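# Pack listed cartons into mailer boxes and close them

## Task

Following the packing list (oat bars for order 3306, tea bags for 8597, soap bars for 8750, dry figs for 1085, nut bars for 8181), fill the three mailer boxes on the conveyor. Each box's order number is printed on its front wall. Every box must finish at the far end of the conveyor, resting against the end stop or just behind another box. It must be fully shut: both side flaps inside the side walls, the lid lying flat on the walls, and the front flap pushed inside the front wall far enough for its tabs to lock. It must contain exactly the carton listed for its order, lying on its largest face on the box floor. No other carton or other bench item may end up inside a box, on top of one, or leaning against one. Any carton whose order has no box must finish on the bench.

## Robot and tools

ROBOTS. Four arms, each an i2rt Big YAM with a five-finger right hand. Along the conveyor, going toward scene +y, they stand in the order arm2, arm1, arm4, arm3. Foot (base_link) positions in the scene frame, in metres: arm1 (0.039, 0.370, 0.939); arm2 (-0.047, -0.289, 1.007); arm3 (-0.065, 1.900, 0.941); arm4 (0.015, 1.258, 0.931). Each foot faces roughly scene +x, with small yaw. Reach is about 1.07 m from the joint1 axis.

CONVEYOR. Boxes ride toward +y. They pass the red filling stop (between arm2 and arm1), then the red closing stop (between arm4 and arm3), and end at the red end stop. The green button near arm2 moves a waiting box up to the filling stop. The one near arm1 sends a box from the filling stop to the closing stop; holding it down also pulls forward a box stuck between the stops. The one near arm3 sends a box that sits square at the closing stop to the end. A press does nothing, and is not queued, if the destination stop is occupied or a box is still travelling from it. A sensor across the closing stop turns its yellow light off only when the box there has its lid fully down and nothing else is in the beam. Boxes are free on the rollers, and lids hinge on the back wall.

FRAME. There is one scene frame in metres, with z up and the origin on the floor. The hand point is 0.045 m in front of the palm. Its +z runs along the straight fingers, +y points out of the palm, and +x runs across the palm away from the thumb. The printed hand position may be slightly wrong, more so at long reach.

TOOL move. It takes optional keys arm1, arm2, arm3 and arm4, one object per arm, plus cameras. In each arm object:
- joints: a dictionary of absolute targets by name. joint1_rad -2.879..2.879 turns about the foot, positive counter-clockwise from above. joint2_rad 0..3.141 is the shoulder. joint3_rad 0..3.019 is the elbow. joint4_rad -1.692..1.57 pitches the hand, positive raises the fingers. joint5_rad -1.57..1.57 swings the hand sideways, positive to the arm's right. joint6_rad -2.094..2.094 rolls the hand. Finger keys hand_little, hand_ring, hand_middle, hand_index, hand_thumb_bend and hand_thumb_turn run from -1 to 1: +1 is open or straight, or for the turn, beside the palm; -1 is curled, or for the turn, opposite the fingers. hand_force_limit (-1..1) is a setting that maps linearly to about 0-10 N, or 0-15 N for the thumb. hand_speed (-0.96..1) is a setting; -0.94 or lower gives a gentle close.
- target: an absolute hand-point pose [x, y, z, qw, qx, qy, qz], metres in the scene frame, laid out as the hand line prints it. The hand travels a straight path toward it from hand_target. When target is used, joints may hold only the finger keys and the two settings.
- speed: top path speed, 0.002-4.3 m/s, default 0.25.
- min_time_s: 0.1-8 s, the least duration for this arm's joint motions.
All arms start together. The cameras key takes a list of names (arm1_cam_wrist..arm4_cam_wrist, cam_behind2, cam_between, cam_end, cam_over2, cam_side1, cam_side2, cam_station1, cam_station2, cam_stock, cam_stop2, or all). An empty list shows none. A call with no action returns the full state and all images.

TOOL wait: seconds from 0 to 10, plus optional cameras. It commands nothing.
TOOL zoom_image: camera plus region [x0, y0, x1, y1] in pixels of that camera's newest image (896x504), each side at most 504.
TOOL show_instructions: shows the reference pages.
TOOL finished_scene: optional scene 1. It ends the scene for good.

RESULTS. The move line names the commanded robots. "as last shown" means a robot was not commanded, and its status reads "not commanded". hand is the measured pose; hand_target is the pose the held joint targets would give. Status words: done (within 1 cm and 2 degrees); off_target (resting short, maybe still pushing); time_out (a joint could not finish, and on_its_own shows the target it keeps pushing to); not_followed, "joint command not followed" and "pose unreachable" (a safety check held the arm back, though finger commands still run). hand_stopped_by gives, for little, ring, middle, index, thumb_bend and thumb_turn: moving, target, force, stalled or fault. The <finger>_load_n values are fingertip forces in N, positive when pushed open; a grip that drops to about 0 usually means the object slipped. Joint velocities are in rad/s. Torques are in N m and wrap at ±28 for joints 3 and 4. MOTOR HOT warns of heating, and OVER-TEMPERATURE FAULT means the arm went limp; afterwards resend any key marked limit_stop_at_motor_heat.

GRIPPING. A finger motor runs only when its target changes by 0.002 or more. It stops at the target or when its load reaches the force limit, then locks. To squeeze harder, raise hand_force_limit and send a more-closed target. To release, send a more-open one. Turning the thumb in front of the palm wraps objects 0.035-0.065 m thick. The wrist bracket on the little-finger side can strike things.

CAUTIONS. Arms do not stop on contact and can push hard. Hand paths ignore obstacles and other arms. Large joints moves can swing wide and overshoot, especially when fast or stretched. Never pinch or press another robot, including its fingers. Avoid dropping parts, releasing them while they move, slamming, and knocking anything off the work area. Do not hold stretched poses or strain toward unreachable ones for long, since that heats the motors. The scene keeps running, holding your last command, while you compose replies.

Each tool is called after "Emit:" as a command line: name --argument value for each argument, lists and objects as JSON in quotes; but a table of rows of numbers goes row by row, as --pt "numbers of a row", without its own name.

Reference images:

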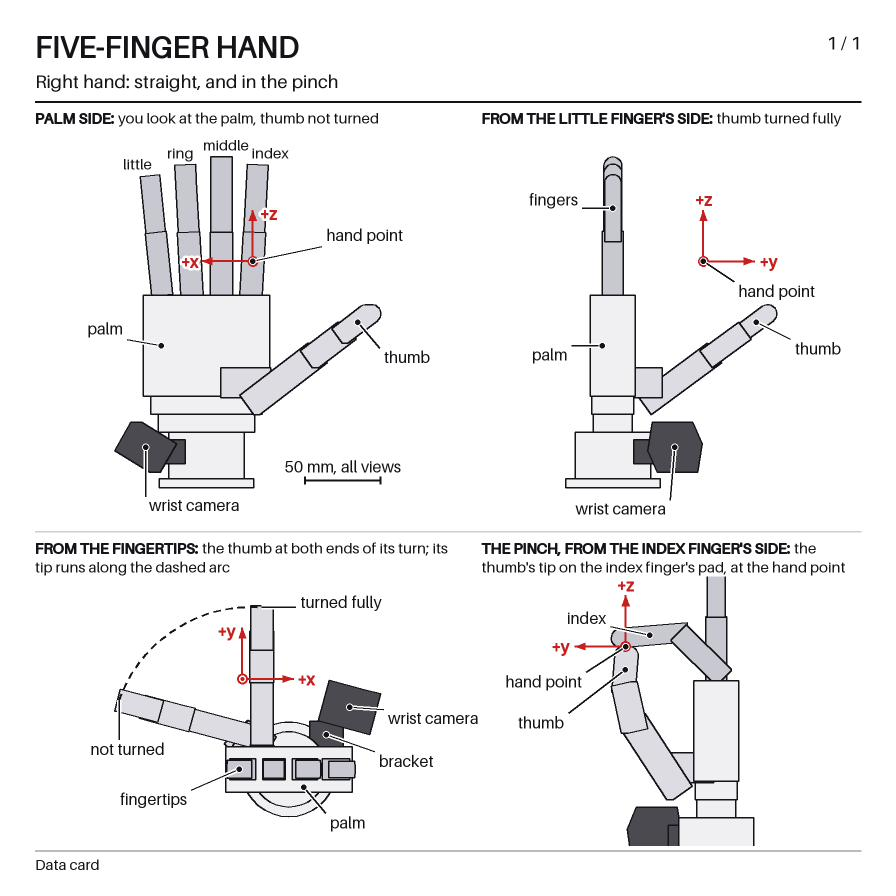

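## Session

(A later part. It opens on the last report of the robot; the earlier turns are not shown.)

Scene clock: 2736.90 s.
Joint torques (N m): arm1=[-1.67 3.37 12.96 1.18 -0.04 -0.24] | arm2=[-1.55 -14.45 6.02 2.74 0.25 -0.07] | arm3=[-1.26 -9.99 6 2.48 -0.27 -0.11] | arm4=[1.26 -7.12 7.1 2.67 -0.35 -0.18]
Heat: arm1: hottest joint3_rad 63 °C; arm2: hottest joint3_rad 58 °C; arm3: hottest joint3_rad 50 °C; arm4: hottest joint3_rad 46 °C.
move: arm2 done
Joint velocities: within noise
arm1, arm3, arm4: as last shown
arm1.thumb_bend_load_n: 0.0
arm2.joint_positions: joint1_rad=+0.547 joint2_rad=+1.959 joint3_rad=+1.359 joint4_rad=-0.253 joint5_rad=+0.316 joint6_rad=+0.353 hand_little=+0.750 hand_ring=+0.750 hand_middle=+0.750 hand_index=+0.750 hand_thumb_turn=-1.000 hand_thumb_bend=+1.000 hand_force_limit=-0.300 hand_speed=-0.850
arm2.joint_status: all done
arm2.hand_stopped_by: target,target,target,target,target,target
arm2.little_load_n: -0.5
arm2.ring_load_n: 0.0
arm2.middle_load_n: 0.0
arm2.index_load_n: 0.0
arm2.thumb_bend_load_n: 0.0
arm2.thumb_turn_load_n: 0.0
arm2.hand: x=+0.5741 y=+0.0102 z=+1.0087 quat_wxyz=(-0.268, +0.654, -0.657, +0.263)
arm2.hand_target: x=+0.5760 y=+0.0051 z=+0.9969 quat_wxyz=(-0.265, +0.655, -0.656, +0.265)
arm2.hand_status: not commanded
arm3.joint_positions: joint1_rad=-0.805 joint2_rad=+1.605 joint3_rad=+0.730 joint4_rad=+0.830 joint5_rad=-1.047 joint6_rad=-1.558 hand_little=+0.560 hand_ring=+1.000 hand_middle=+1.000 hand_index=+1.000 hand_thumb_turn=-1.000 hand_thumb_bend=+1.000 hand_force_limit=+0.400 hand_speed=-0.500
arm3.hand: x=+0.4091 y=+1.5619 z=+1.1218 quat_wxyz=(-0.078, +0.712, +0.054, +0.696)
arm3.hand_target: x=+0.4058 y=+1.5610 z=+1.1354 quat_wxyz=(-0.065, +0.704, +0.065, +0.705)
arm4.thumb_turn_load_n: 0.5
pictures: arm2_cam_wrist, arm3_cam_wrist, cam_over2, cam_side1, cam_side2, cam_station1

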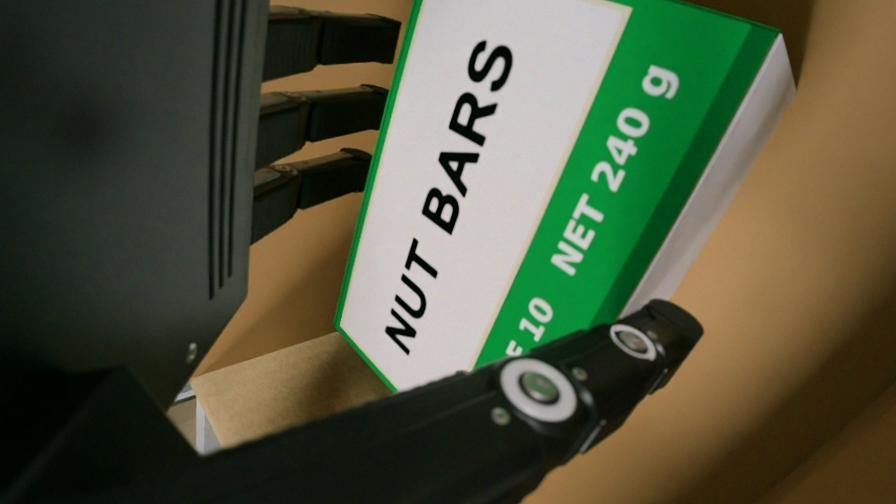

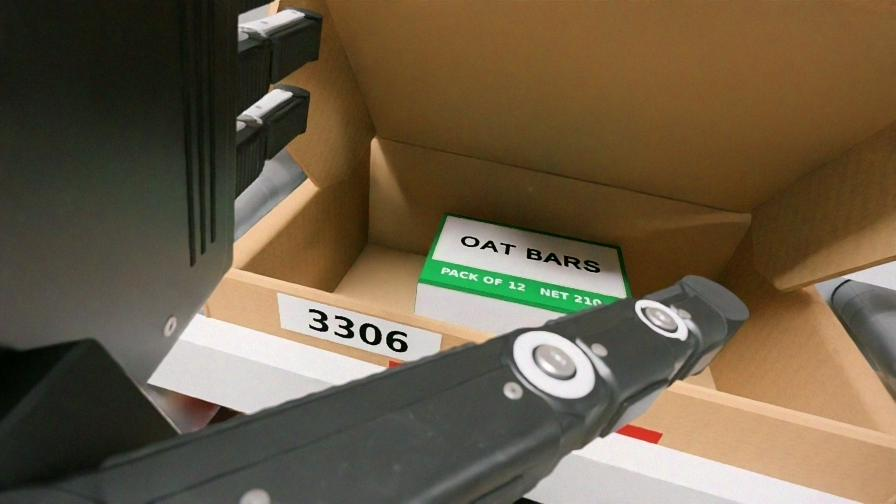

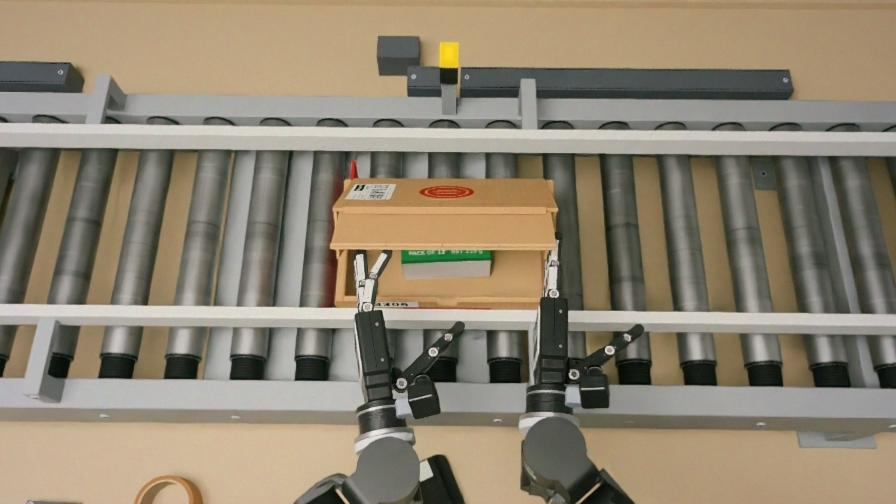

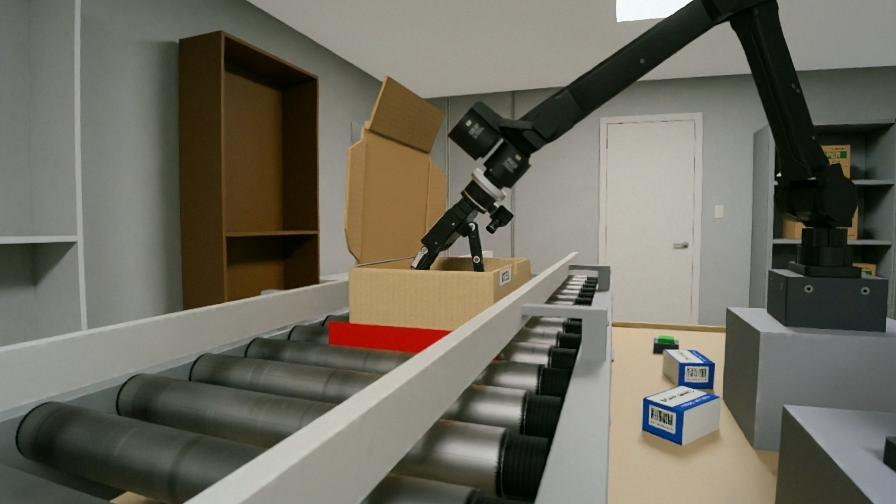

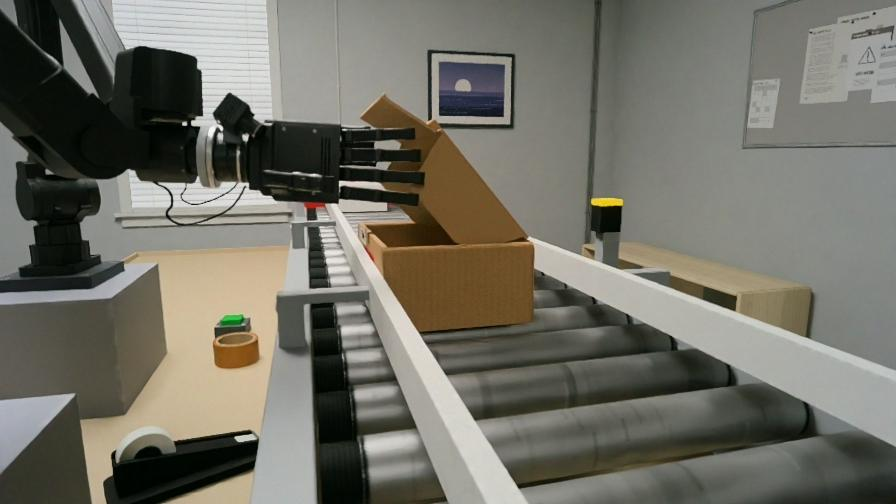

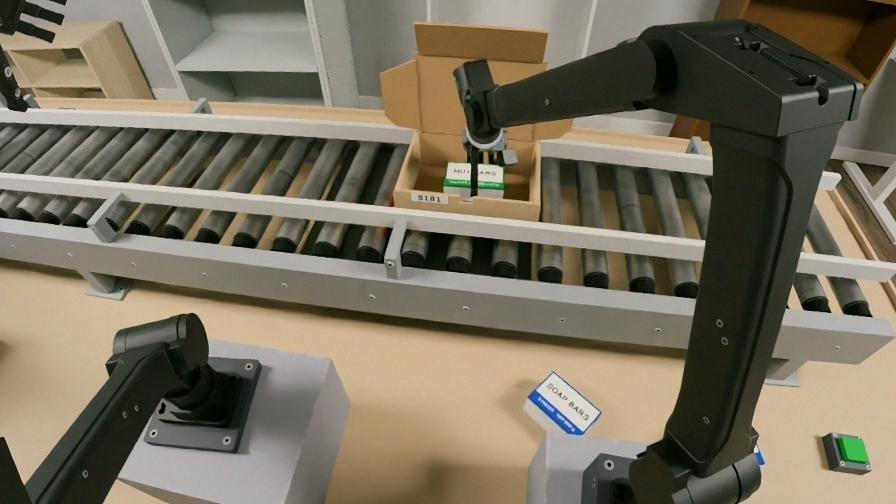

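Emit:
move --arm2 '{"target": [0.583, 0.006, 1.06, 0.2649, -0.6556, 0.6556, -0.2649], "speed": 0.08}' --cameras '["arm3_cam_wrist", "cam_over2", "cam_side1", "cam_station2", "cam_side2"]'

Emit:
zoom_image --camera "arm3_cam_wrist" --region '[596, 100, 896, 400]'

Emit:
zoom_image --camera "cam_station2" --region '[300, 100, 700, 400]'

Emit:
zoom_image --camera "cam_side2" --region '[330, 80, 580, 280]'

Scene clock: 2744.97 s.
Joint torques (N m): arm1=[-1.73 3.31 12.97 1.2 -0.04 -0.24] | arm2=[-1.61 -16.56 9.55 0.9 0.17 -0.07] | arm3=[-1.26 -9.93 6.01 2.47 -0.28 -0.11] | arm4=[1.2 -7.18 7.1 2.66 -0.35 -0.18]
Heat: arm1: hottest joint3_rad 63 °C; arm2: hottest joint3_rad 57 °C; arm3: hottest joint3_rad 49 °C; arm4: hottest joint3_rad 46 °C.
move: arm2 off_target
Joint velocities: within noise
arm1, arm3, arm4: as last shown
arm2.joint_positions: joint1_rad=+0.544 joint2_rad=+1.915 joint3_rad=+1.391 joint4_rad=-0.362 joint5_rad=+0.316 joint6_rad=+0.353 hand_little=+0.750 hand_ring=+0.750 hand_middle=+0.750 hand_index=+0.750 hand_thumb_turn=-1.000 hand_thumb_bend=+1.000 hand_force_limit=-0.300 hand_speed=-0.850
arm2.joint_status: not commanded
arm2.hand_stopped_by: target,target,target,target,target,target
arm2.little_load_n: 0.0
arm2.ring_load_n: 0.0
arm2.middle_load_n: 0.0
arm2.index_load_n: 0.0
arm2.thumb_bend_load_n: 0.0
arm2.thumb_turn_load_n: 0.0
arm2.hand: x=+0.5691 y=+0.0053 z=+1.0378 quat_wxyz=(-0.254, +0.659, -0.660, +0.258)
arm2.hand_target: x=+0.5835 y=+0.0059 z=+1.0598 quat_wxyz=(-0.265, +0.654, -0.657, +0.265)
arm2.hand_status: off_target (0.026 m and 1.6 deg from the pose sent, 0.052 m and 0.5 deg at the start)
arm4.index_load_n: 0.5
arm4.thumb_turn_load_n: 0.0
pictures: arm3_cam_wrist, cam_over2, cam_side1, cam_side2, cam_station2

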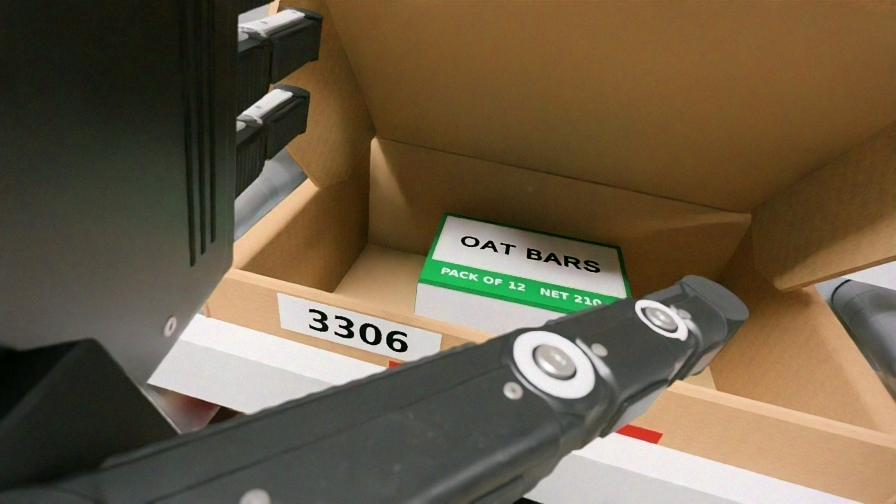

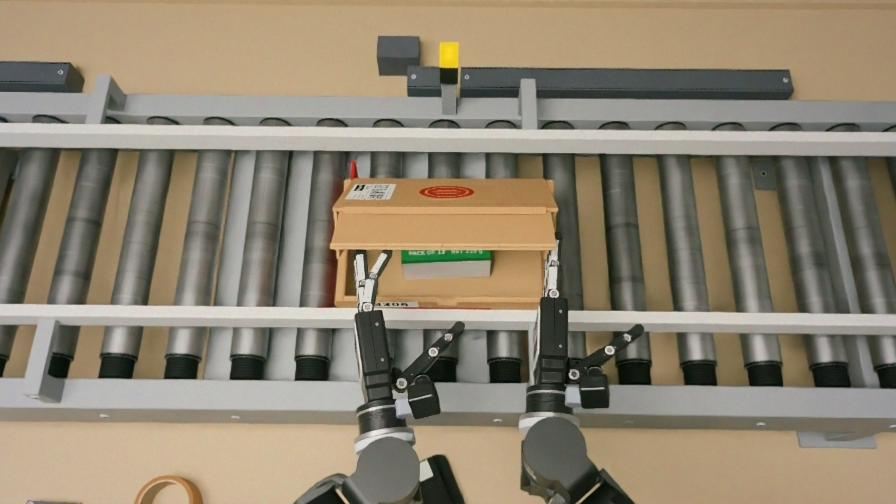

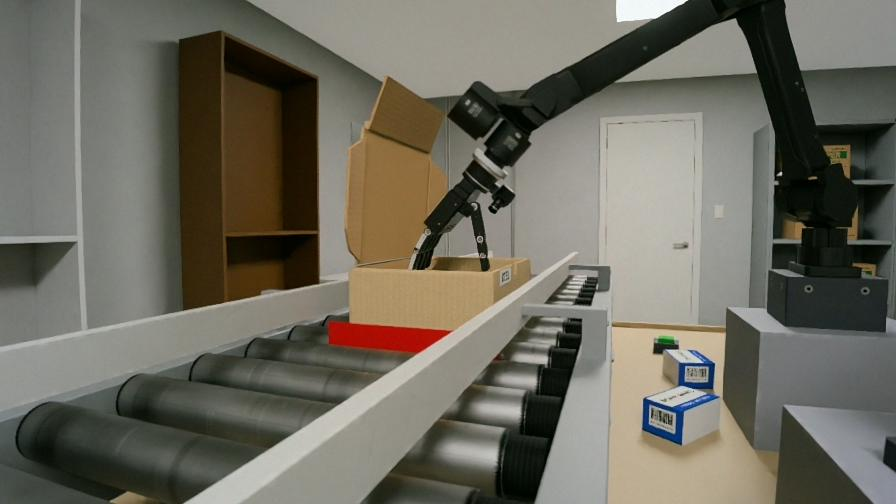

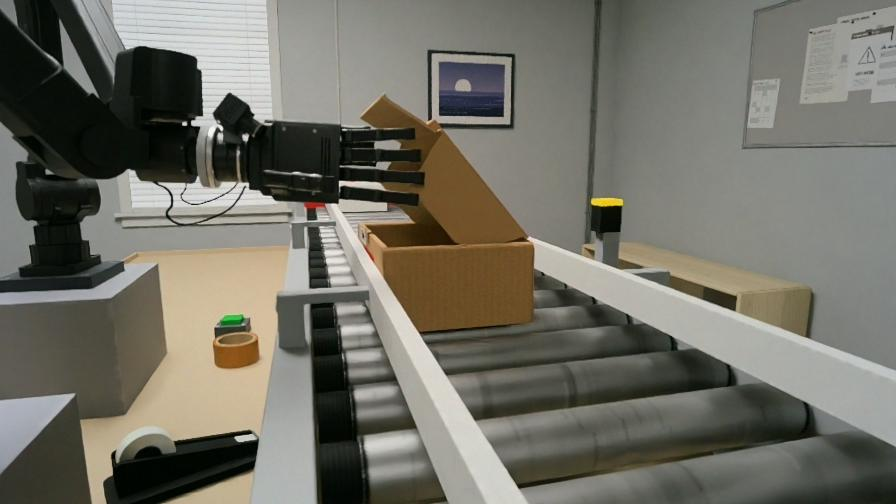

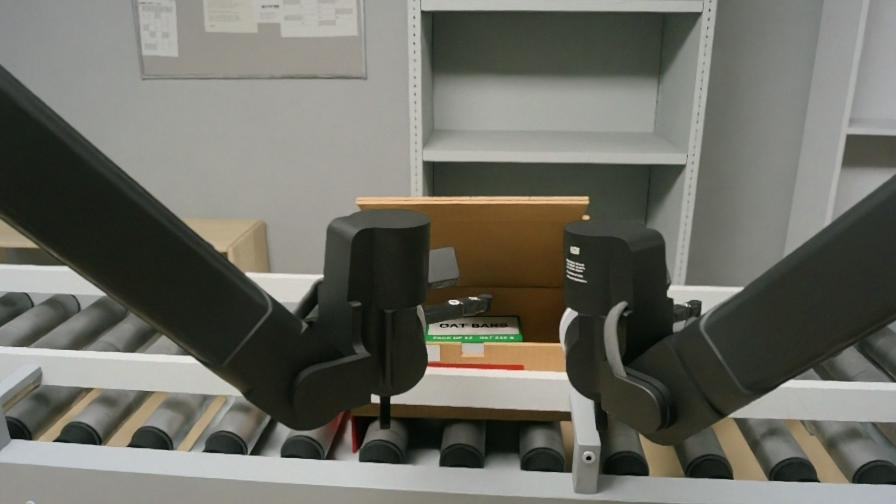

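Scaled by 1.680 from the camera's image (finer frame: 1280x720).

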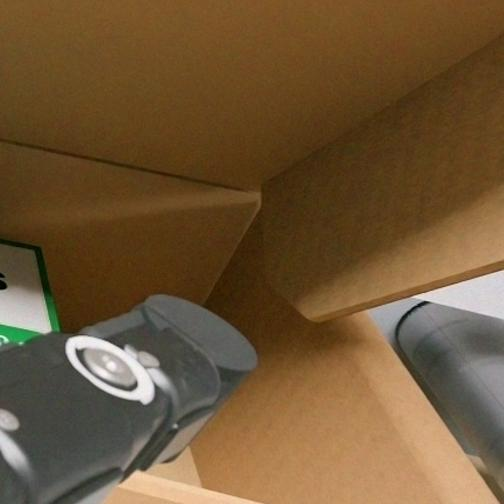

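Scaled by 1.260 from the camera's image (finer frame: 1280x720).

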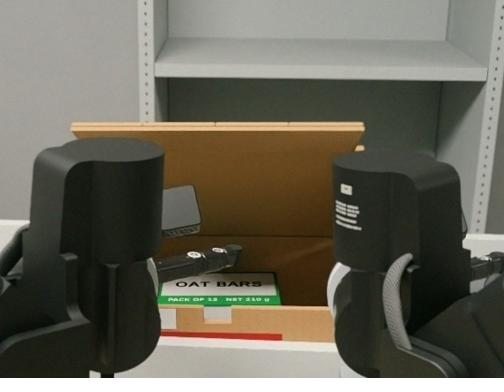

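Scaled by 2.016 from the camera's image (finer frame: 1280x720).

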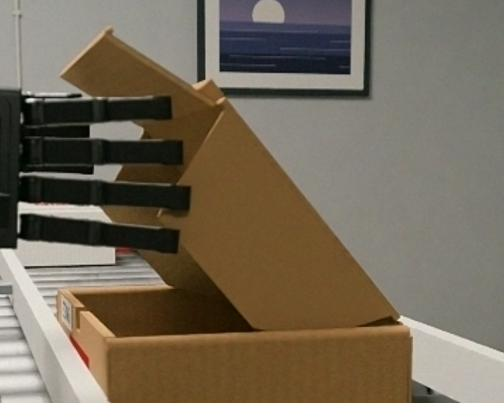

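Emit:
move --arm2 '{"target": [0.583, 0.003, 1.12, 0.2649, -0.6556, 0.6556, -0.2649], "speed": 0.12}' --arm4 '{"target": [0.42, 1.43, 1.128, 0, 0.7071, 0, 0.7071], "speed": 0.06}' --cameras '["arm3_cam_wrist", "cam_over2", "cam_side1", "cam_side2"]'

Emit:
zoom_image --camera "arm3_cam_wrist" --region '[596, 100, 896, 400]'

Scene clock: 2760.43 s.
Joint torques (N m): arm1=[-1.79 3.31 12.96 1.18 -0.04 -0.24] | arm2=[-1.67 -15.97 10.25 0.91 0.11 -0.07] | arm3=[-1.2 -9.93 6.01 2.47 -0.27 -0.11] | arm4=[-0.26 -5.95 9.14 2.48 0.12 -0.19]
Heat: arm1: hottest joint3_rad 63 °C; arm2: hottest joint3_rad 57 °C; arm3: hottest joint3_rad 48 °C; arm4: hottest joint3_rad 46 °C.
move: arm2 off_target; arm4 off_target
Joint velocities: within noise
arm1, arm3: as last shown
arm2.joint_positions: joint1_rad=+0.541 joint2_rad=+1.849 joint3_rad=+1.460 joint4_rad=-0.498 joint5_rad=+0.314 joint6_rad=+0.353 hand_little=+0.750 hand_ring=+0.750 hand_middle=+0.750 hand_index=+0.750 hand_thumb_turn=-1.000 hand_thumb_bend=+1.000 hand_force_limit=-0.300 hand_speed=-0.850
arm2.joint_status: not commanded
arm2.hand_stopped_by: target,target,target,target,target,target
arm2.little_load_n: 0.0
arm2.ring_load_n: 0.0
arm2.middle_load_n: 0.0
arm2.index_load_n: 0.0
arm2.thumb_bend_load_n: 0.0
arm2.thumb_turn_load_n: 0.0
arm2.hand: x=+0.5700 y=+0.0035 z=+1.0957 quat_wxyz=(-0.253, +0.658, -0.661, +0.258)
arm2.hand_target: x=+0.5833 y=+0.0039 z=+1.1203 quat_wxyz=(-0.267, +0.653, -0.657, +0.264)
arm2.hand_status: off_target (0.028 m and 1.7 deg from the pose sent, 0.083 m and 1.6 deg at the start)
arm3.little_load_n: -0.5
arm3.thumb_turn_load_n: 0.0
arm4.joint_positions: joint1_rad=+0.733 joint2_rad=+1.284 joint3_rad=+0.413 joint4_rad=+0.813 joint5_rad=+0.814 joint6_rad=-1.563 hand_little=+1.000 hand_ring=+1.000 hand_middle=+1.000 hand_index=+1.000 hand_thumb_turn=-1.000 hand_thumb_bend=+1.000 hand_force_limit=-0.200 hand_speed=+0.200
arm4.joint_status: not commanded
arm4.hand_stopped_by: target,target,target,target,target,target
arm4.little_load_n: 0.0
arm4.ring_load_n: 0.0
arm4.middle_load_n: 0.0
arm4.index_load_n: 0.0
arm4.thumb_bend_load_n: 0.0
arm4.thumb_turn_load_n: 0.0
arm4.hand: x=+0.4119 y=+1.4210 z=+1.1103 quat_wxyz=(+0.009, +0.720, +0.019, +0.693)
arm4.hand_target: x=+0.4194 y=+1.4349 z=+1.1279 quat_wxyz=(-0.007, +0.707, +0.008, +0.707)
arm4.hand_status: off_target (0.021 m and 3.2 deg from the pose sent, 0.059 m and 3.7 deg at the start)

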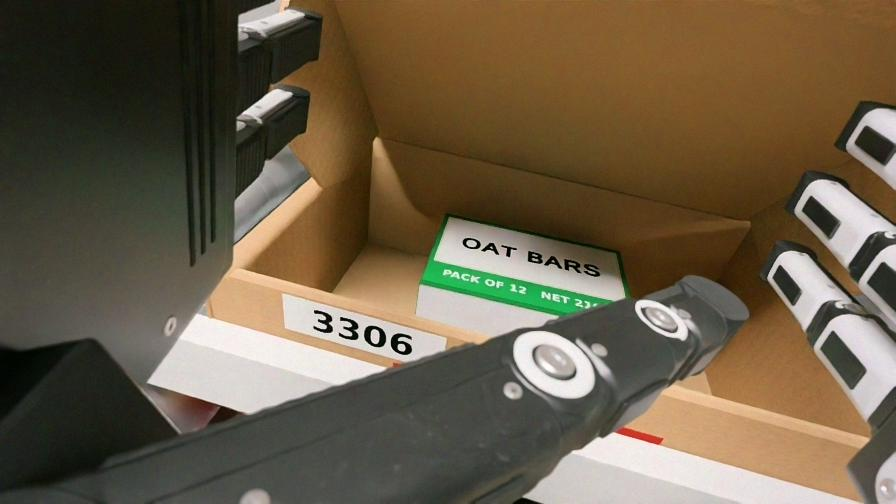

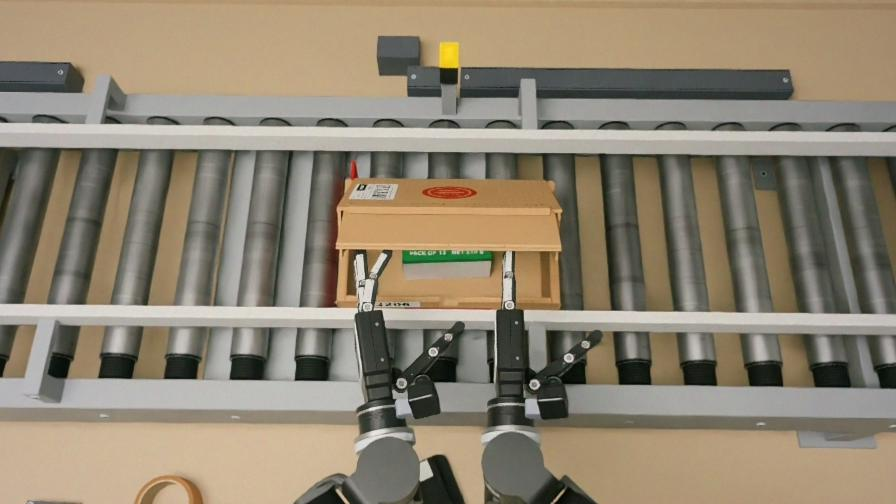

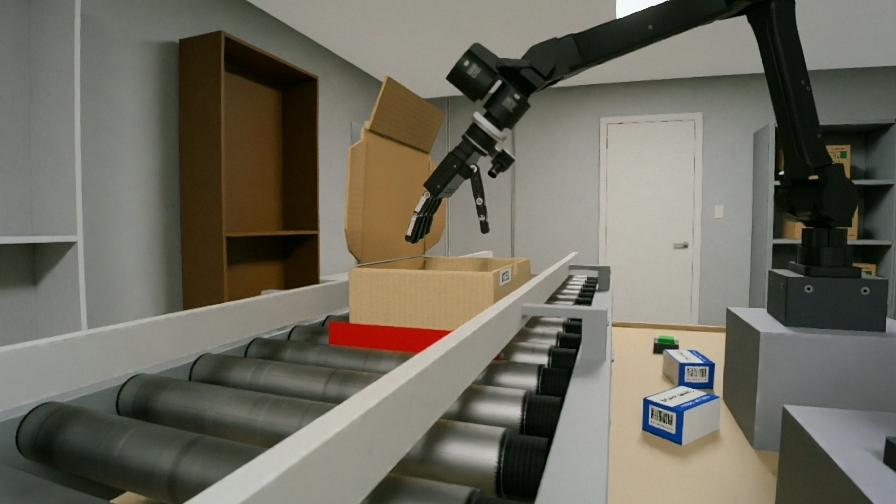

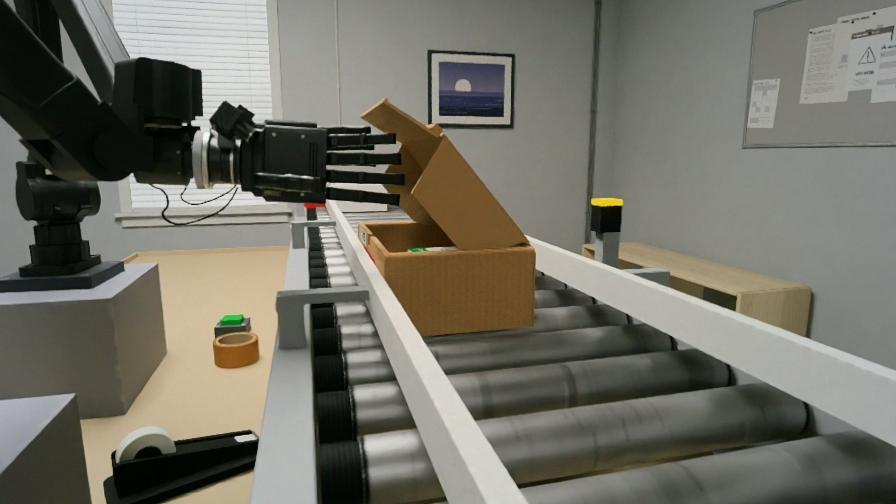

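Scaled by 1.680 from the camera's image (finer frame: 1280x720).

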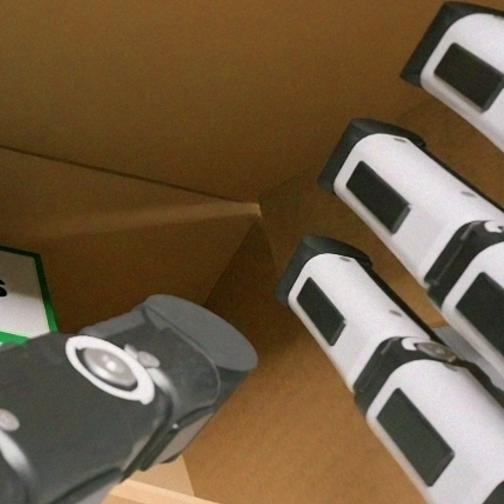

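Emit:
move --arm2 '{"target":[0.575,0.0,1.17,0,0.7071,0,0.7071],"speed":0.15}' --cameras '["all"]'

Scene clock: 2799.93 s.
Joint torques (N m): arm1=[-1.73 3.25 12.96 1.2 -0.04 -0.24] | arm2=[-0.56 -12.57 5.37 3.15 -0.04 -0.18] | arm3=[-1.2 -9.93 5.98 2.48 -0.28 -0.11] | arm4=[-0.26 -6.01 9.16 2.51 0.12 -0.19]
Heat: arm1: hottest joint3_rad 63 °C; arm2: hottest joint3_rad 61 °C; arm3: hottest joint3_rad 46 °C; arm4: hottest joint3_rad 45 °C.
move: arm2 off_target
Joint velocities: within noise
arm1, arm3, arm4: as last shown
arm2.joint_positions: joint1_rad=+0.739 joint2_rad=+1.887 joint3_rad=+1.124 joint4_rad=+0.778 joint5_rad=+0.686 joint6_rad=-1.567 hand_little=+0.750 hand_ring=+0.750 hand_middle=+0.750 hand_index=+0.750 hand_thumb_turn=-1.000 hand_thumb_bend=+1.000 hand_force_limit=-0.300 hand_speed=-0.850
arm2.joint_status: not commanded
arm2.hand_stopped_by: target,target,target,target,target,target
arm2.little_load_n: 0.0
arm2.ring_load_n: 0.0
arm2.middle_load_n: 0.0
arm2.index_load_n: 0.0
arm2.thumb_bend_load_n: 0.0
arm2.thumb_turn_load_n: 0.0
arm2.hand: x=+0.5849 y=-0.0141 z=+1.1828 quat_wxyz=(+0.004, +0.704, -0.014, +0.710)
arm2.hand_target: x=+0.5821 y=-0.0107 z=+1.1691 quat_wxyz=(+0.008, +0.706, -0.003, +0.708)
arm2.hand_status: off_target (0.021 m and 1.7 deg from the pose sent, 0.075 m and 99.3 deg at the start)
arm3.little_load_n: 0.0
arm3.index_load_n: 0.5
pictures: arm1_cam_wrist, arm2_cam_wrist, arm3_cam_wrist, arm4_cam_wrist, cam_behind2, cam_between, cam_end, cam_over2, cam_side1, cam_side2, cam_station1, cam_station2, cam_stock, cam_stop2

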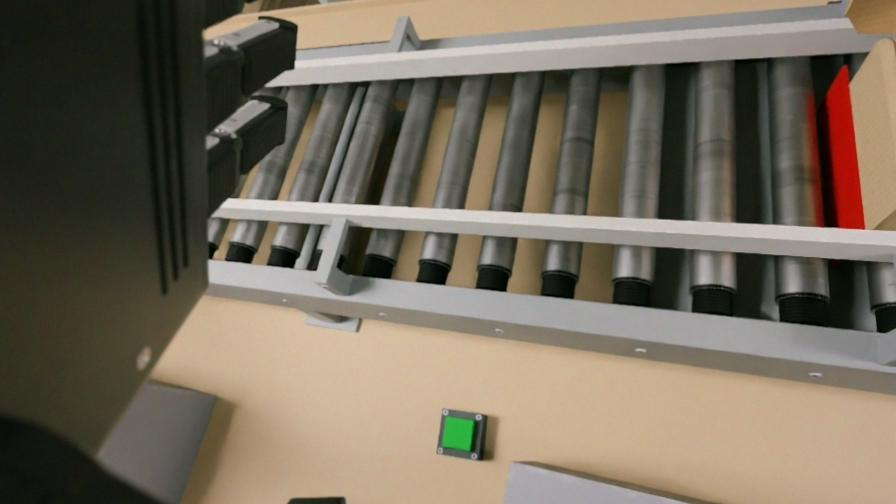

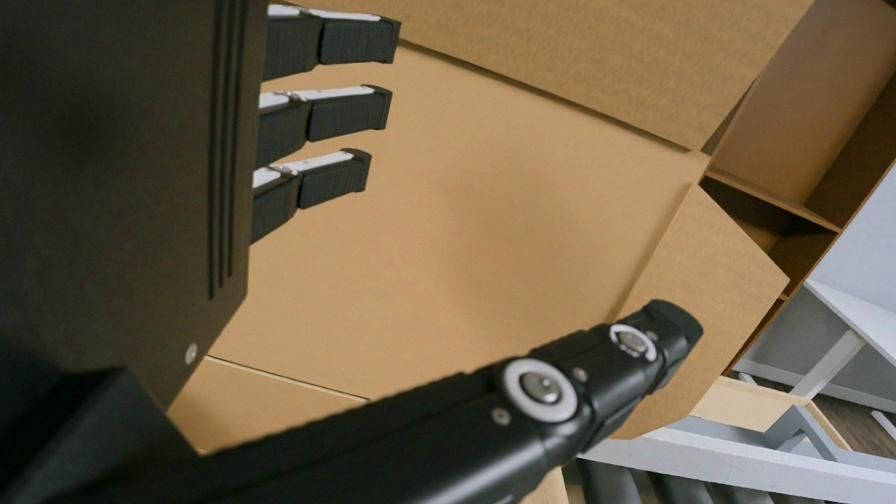

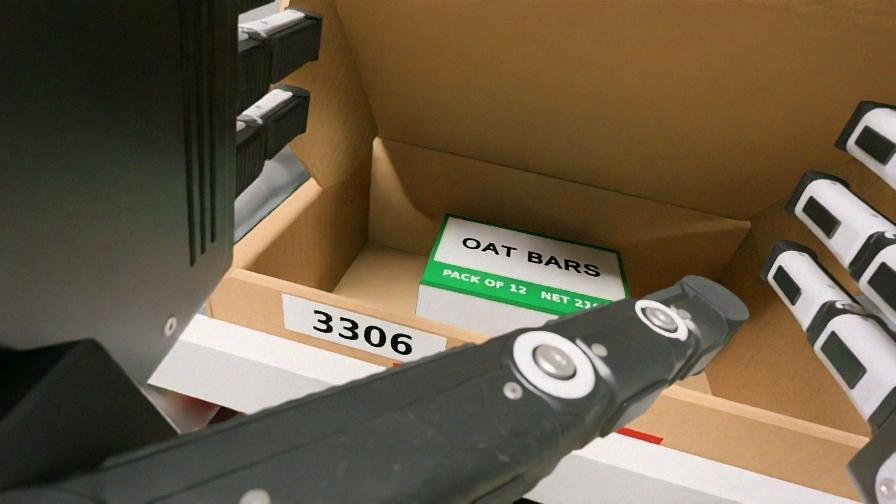

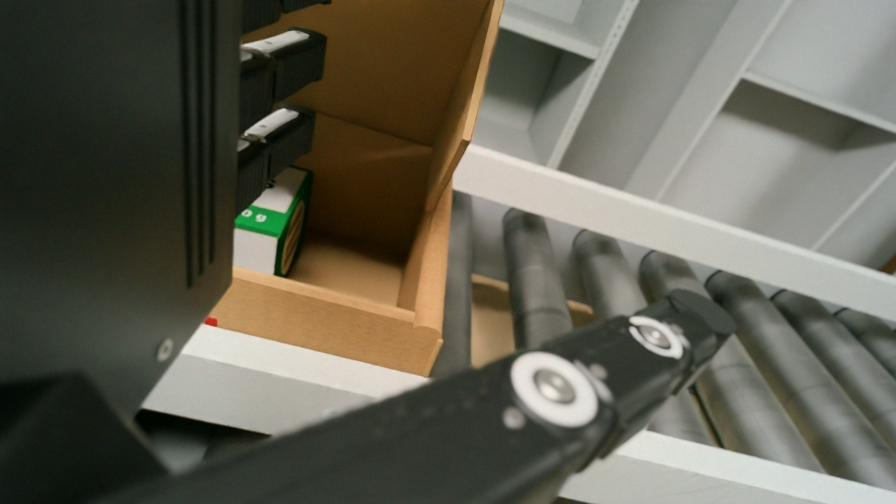

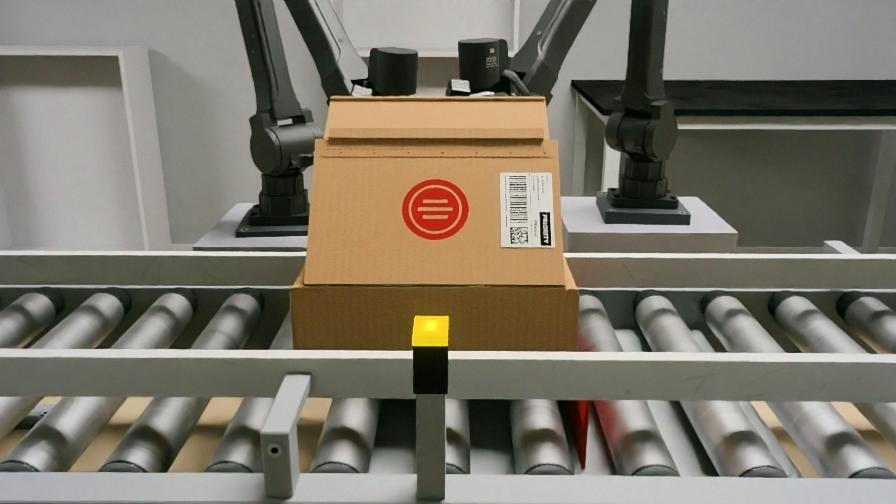

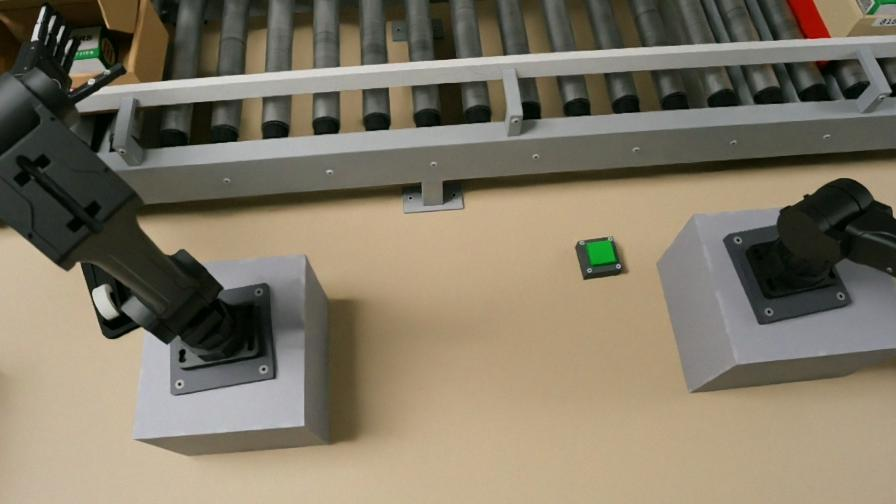

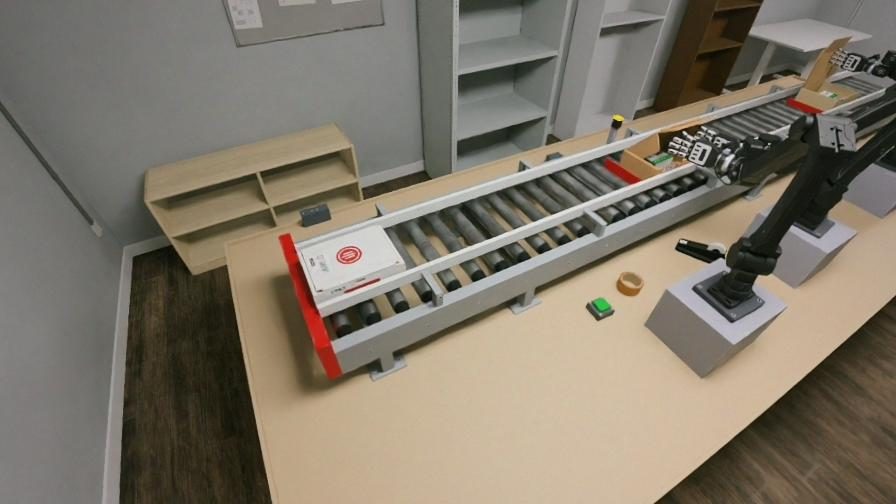

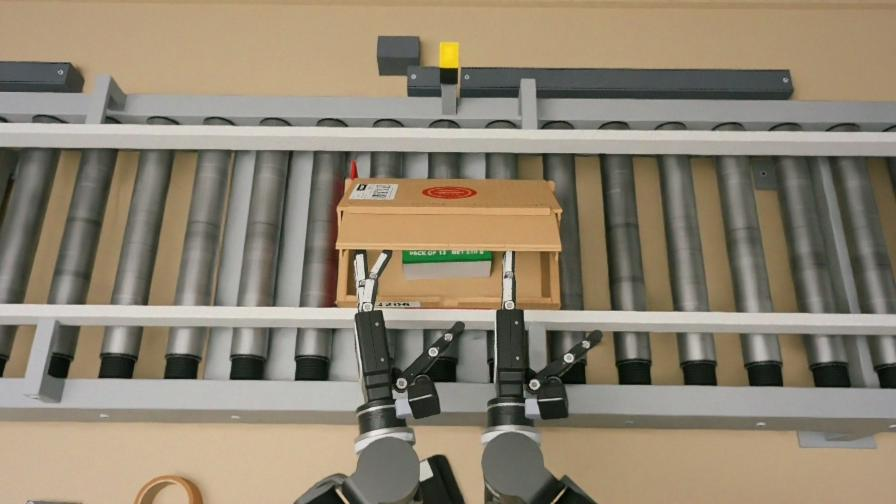

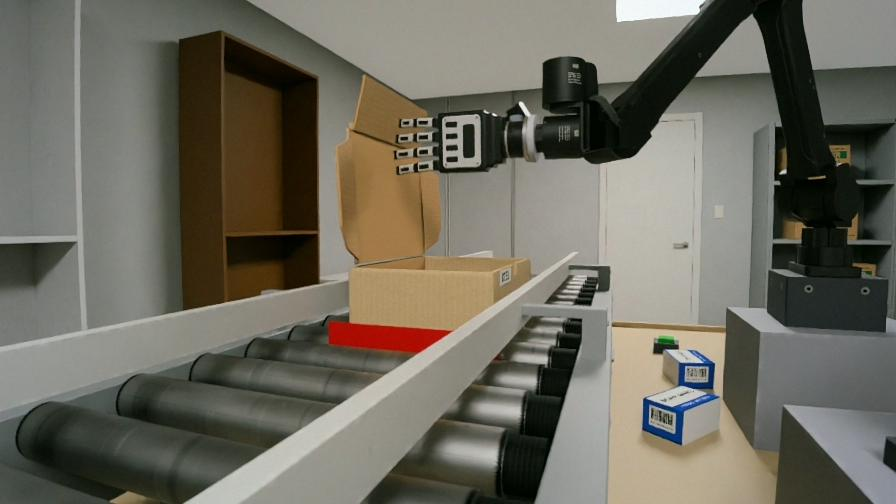

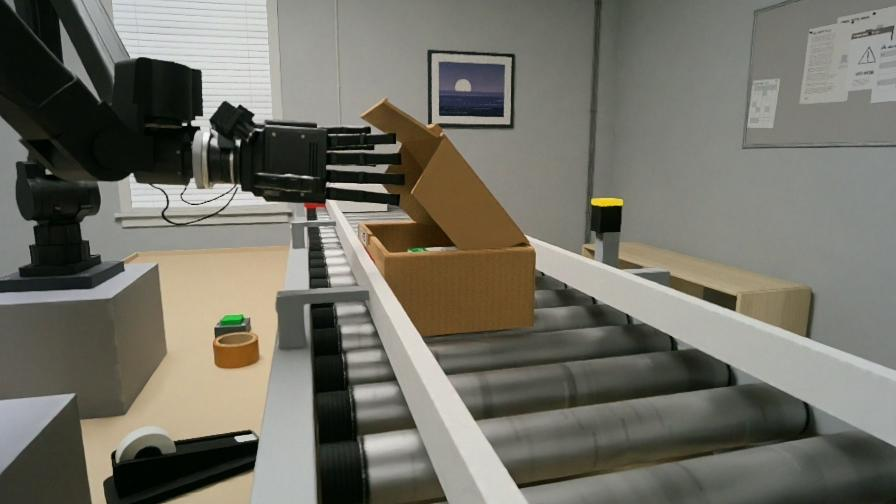

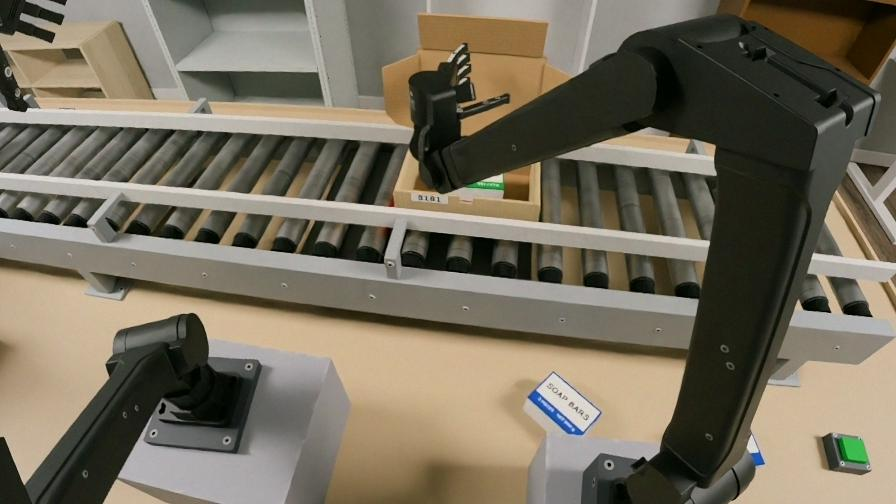

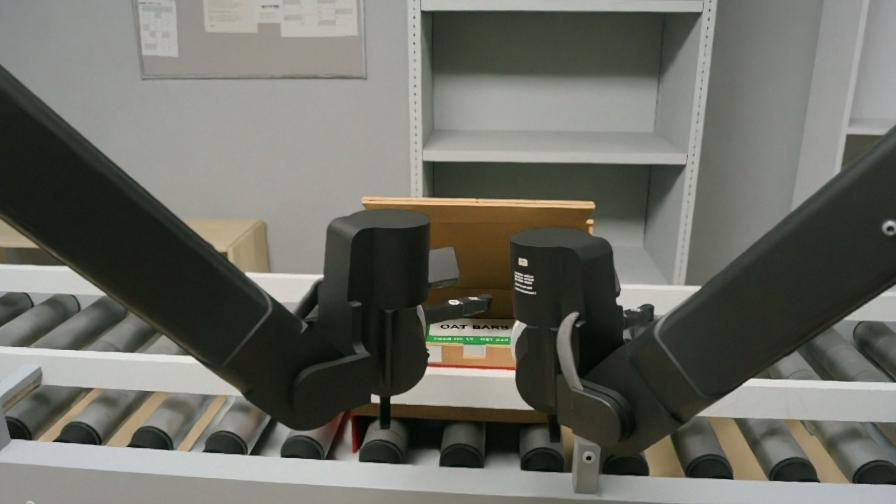

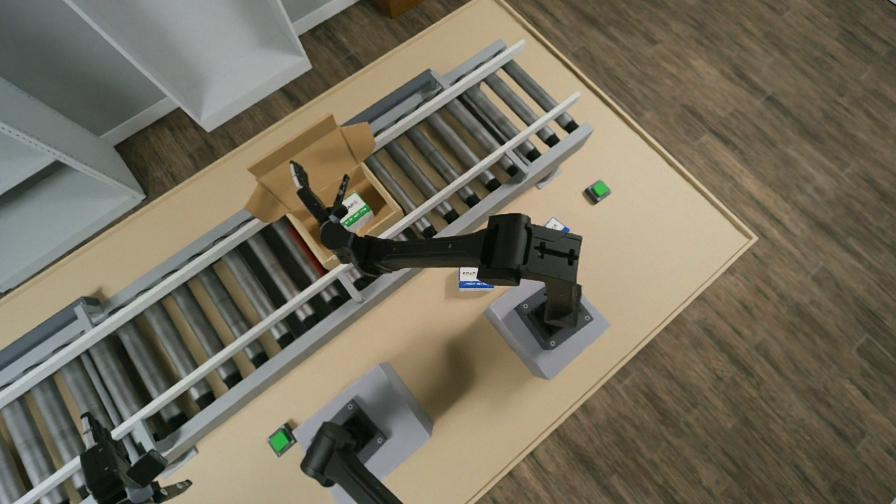

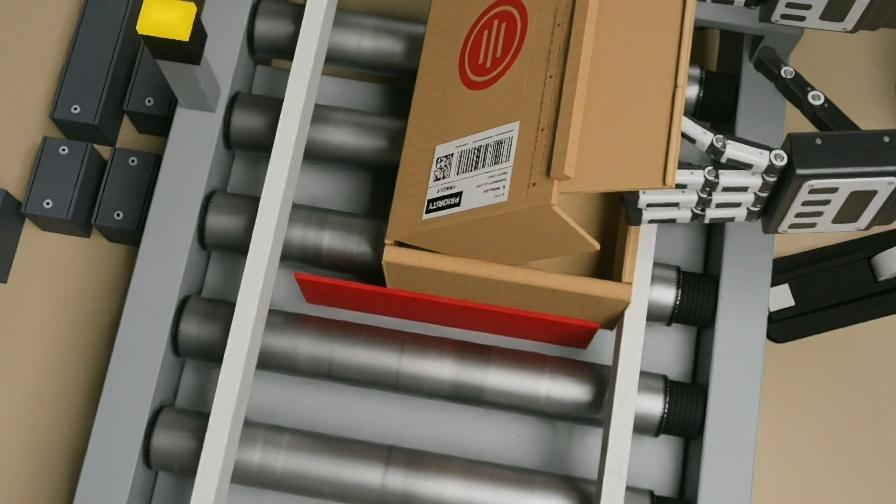

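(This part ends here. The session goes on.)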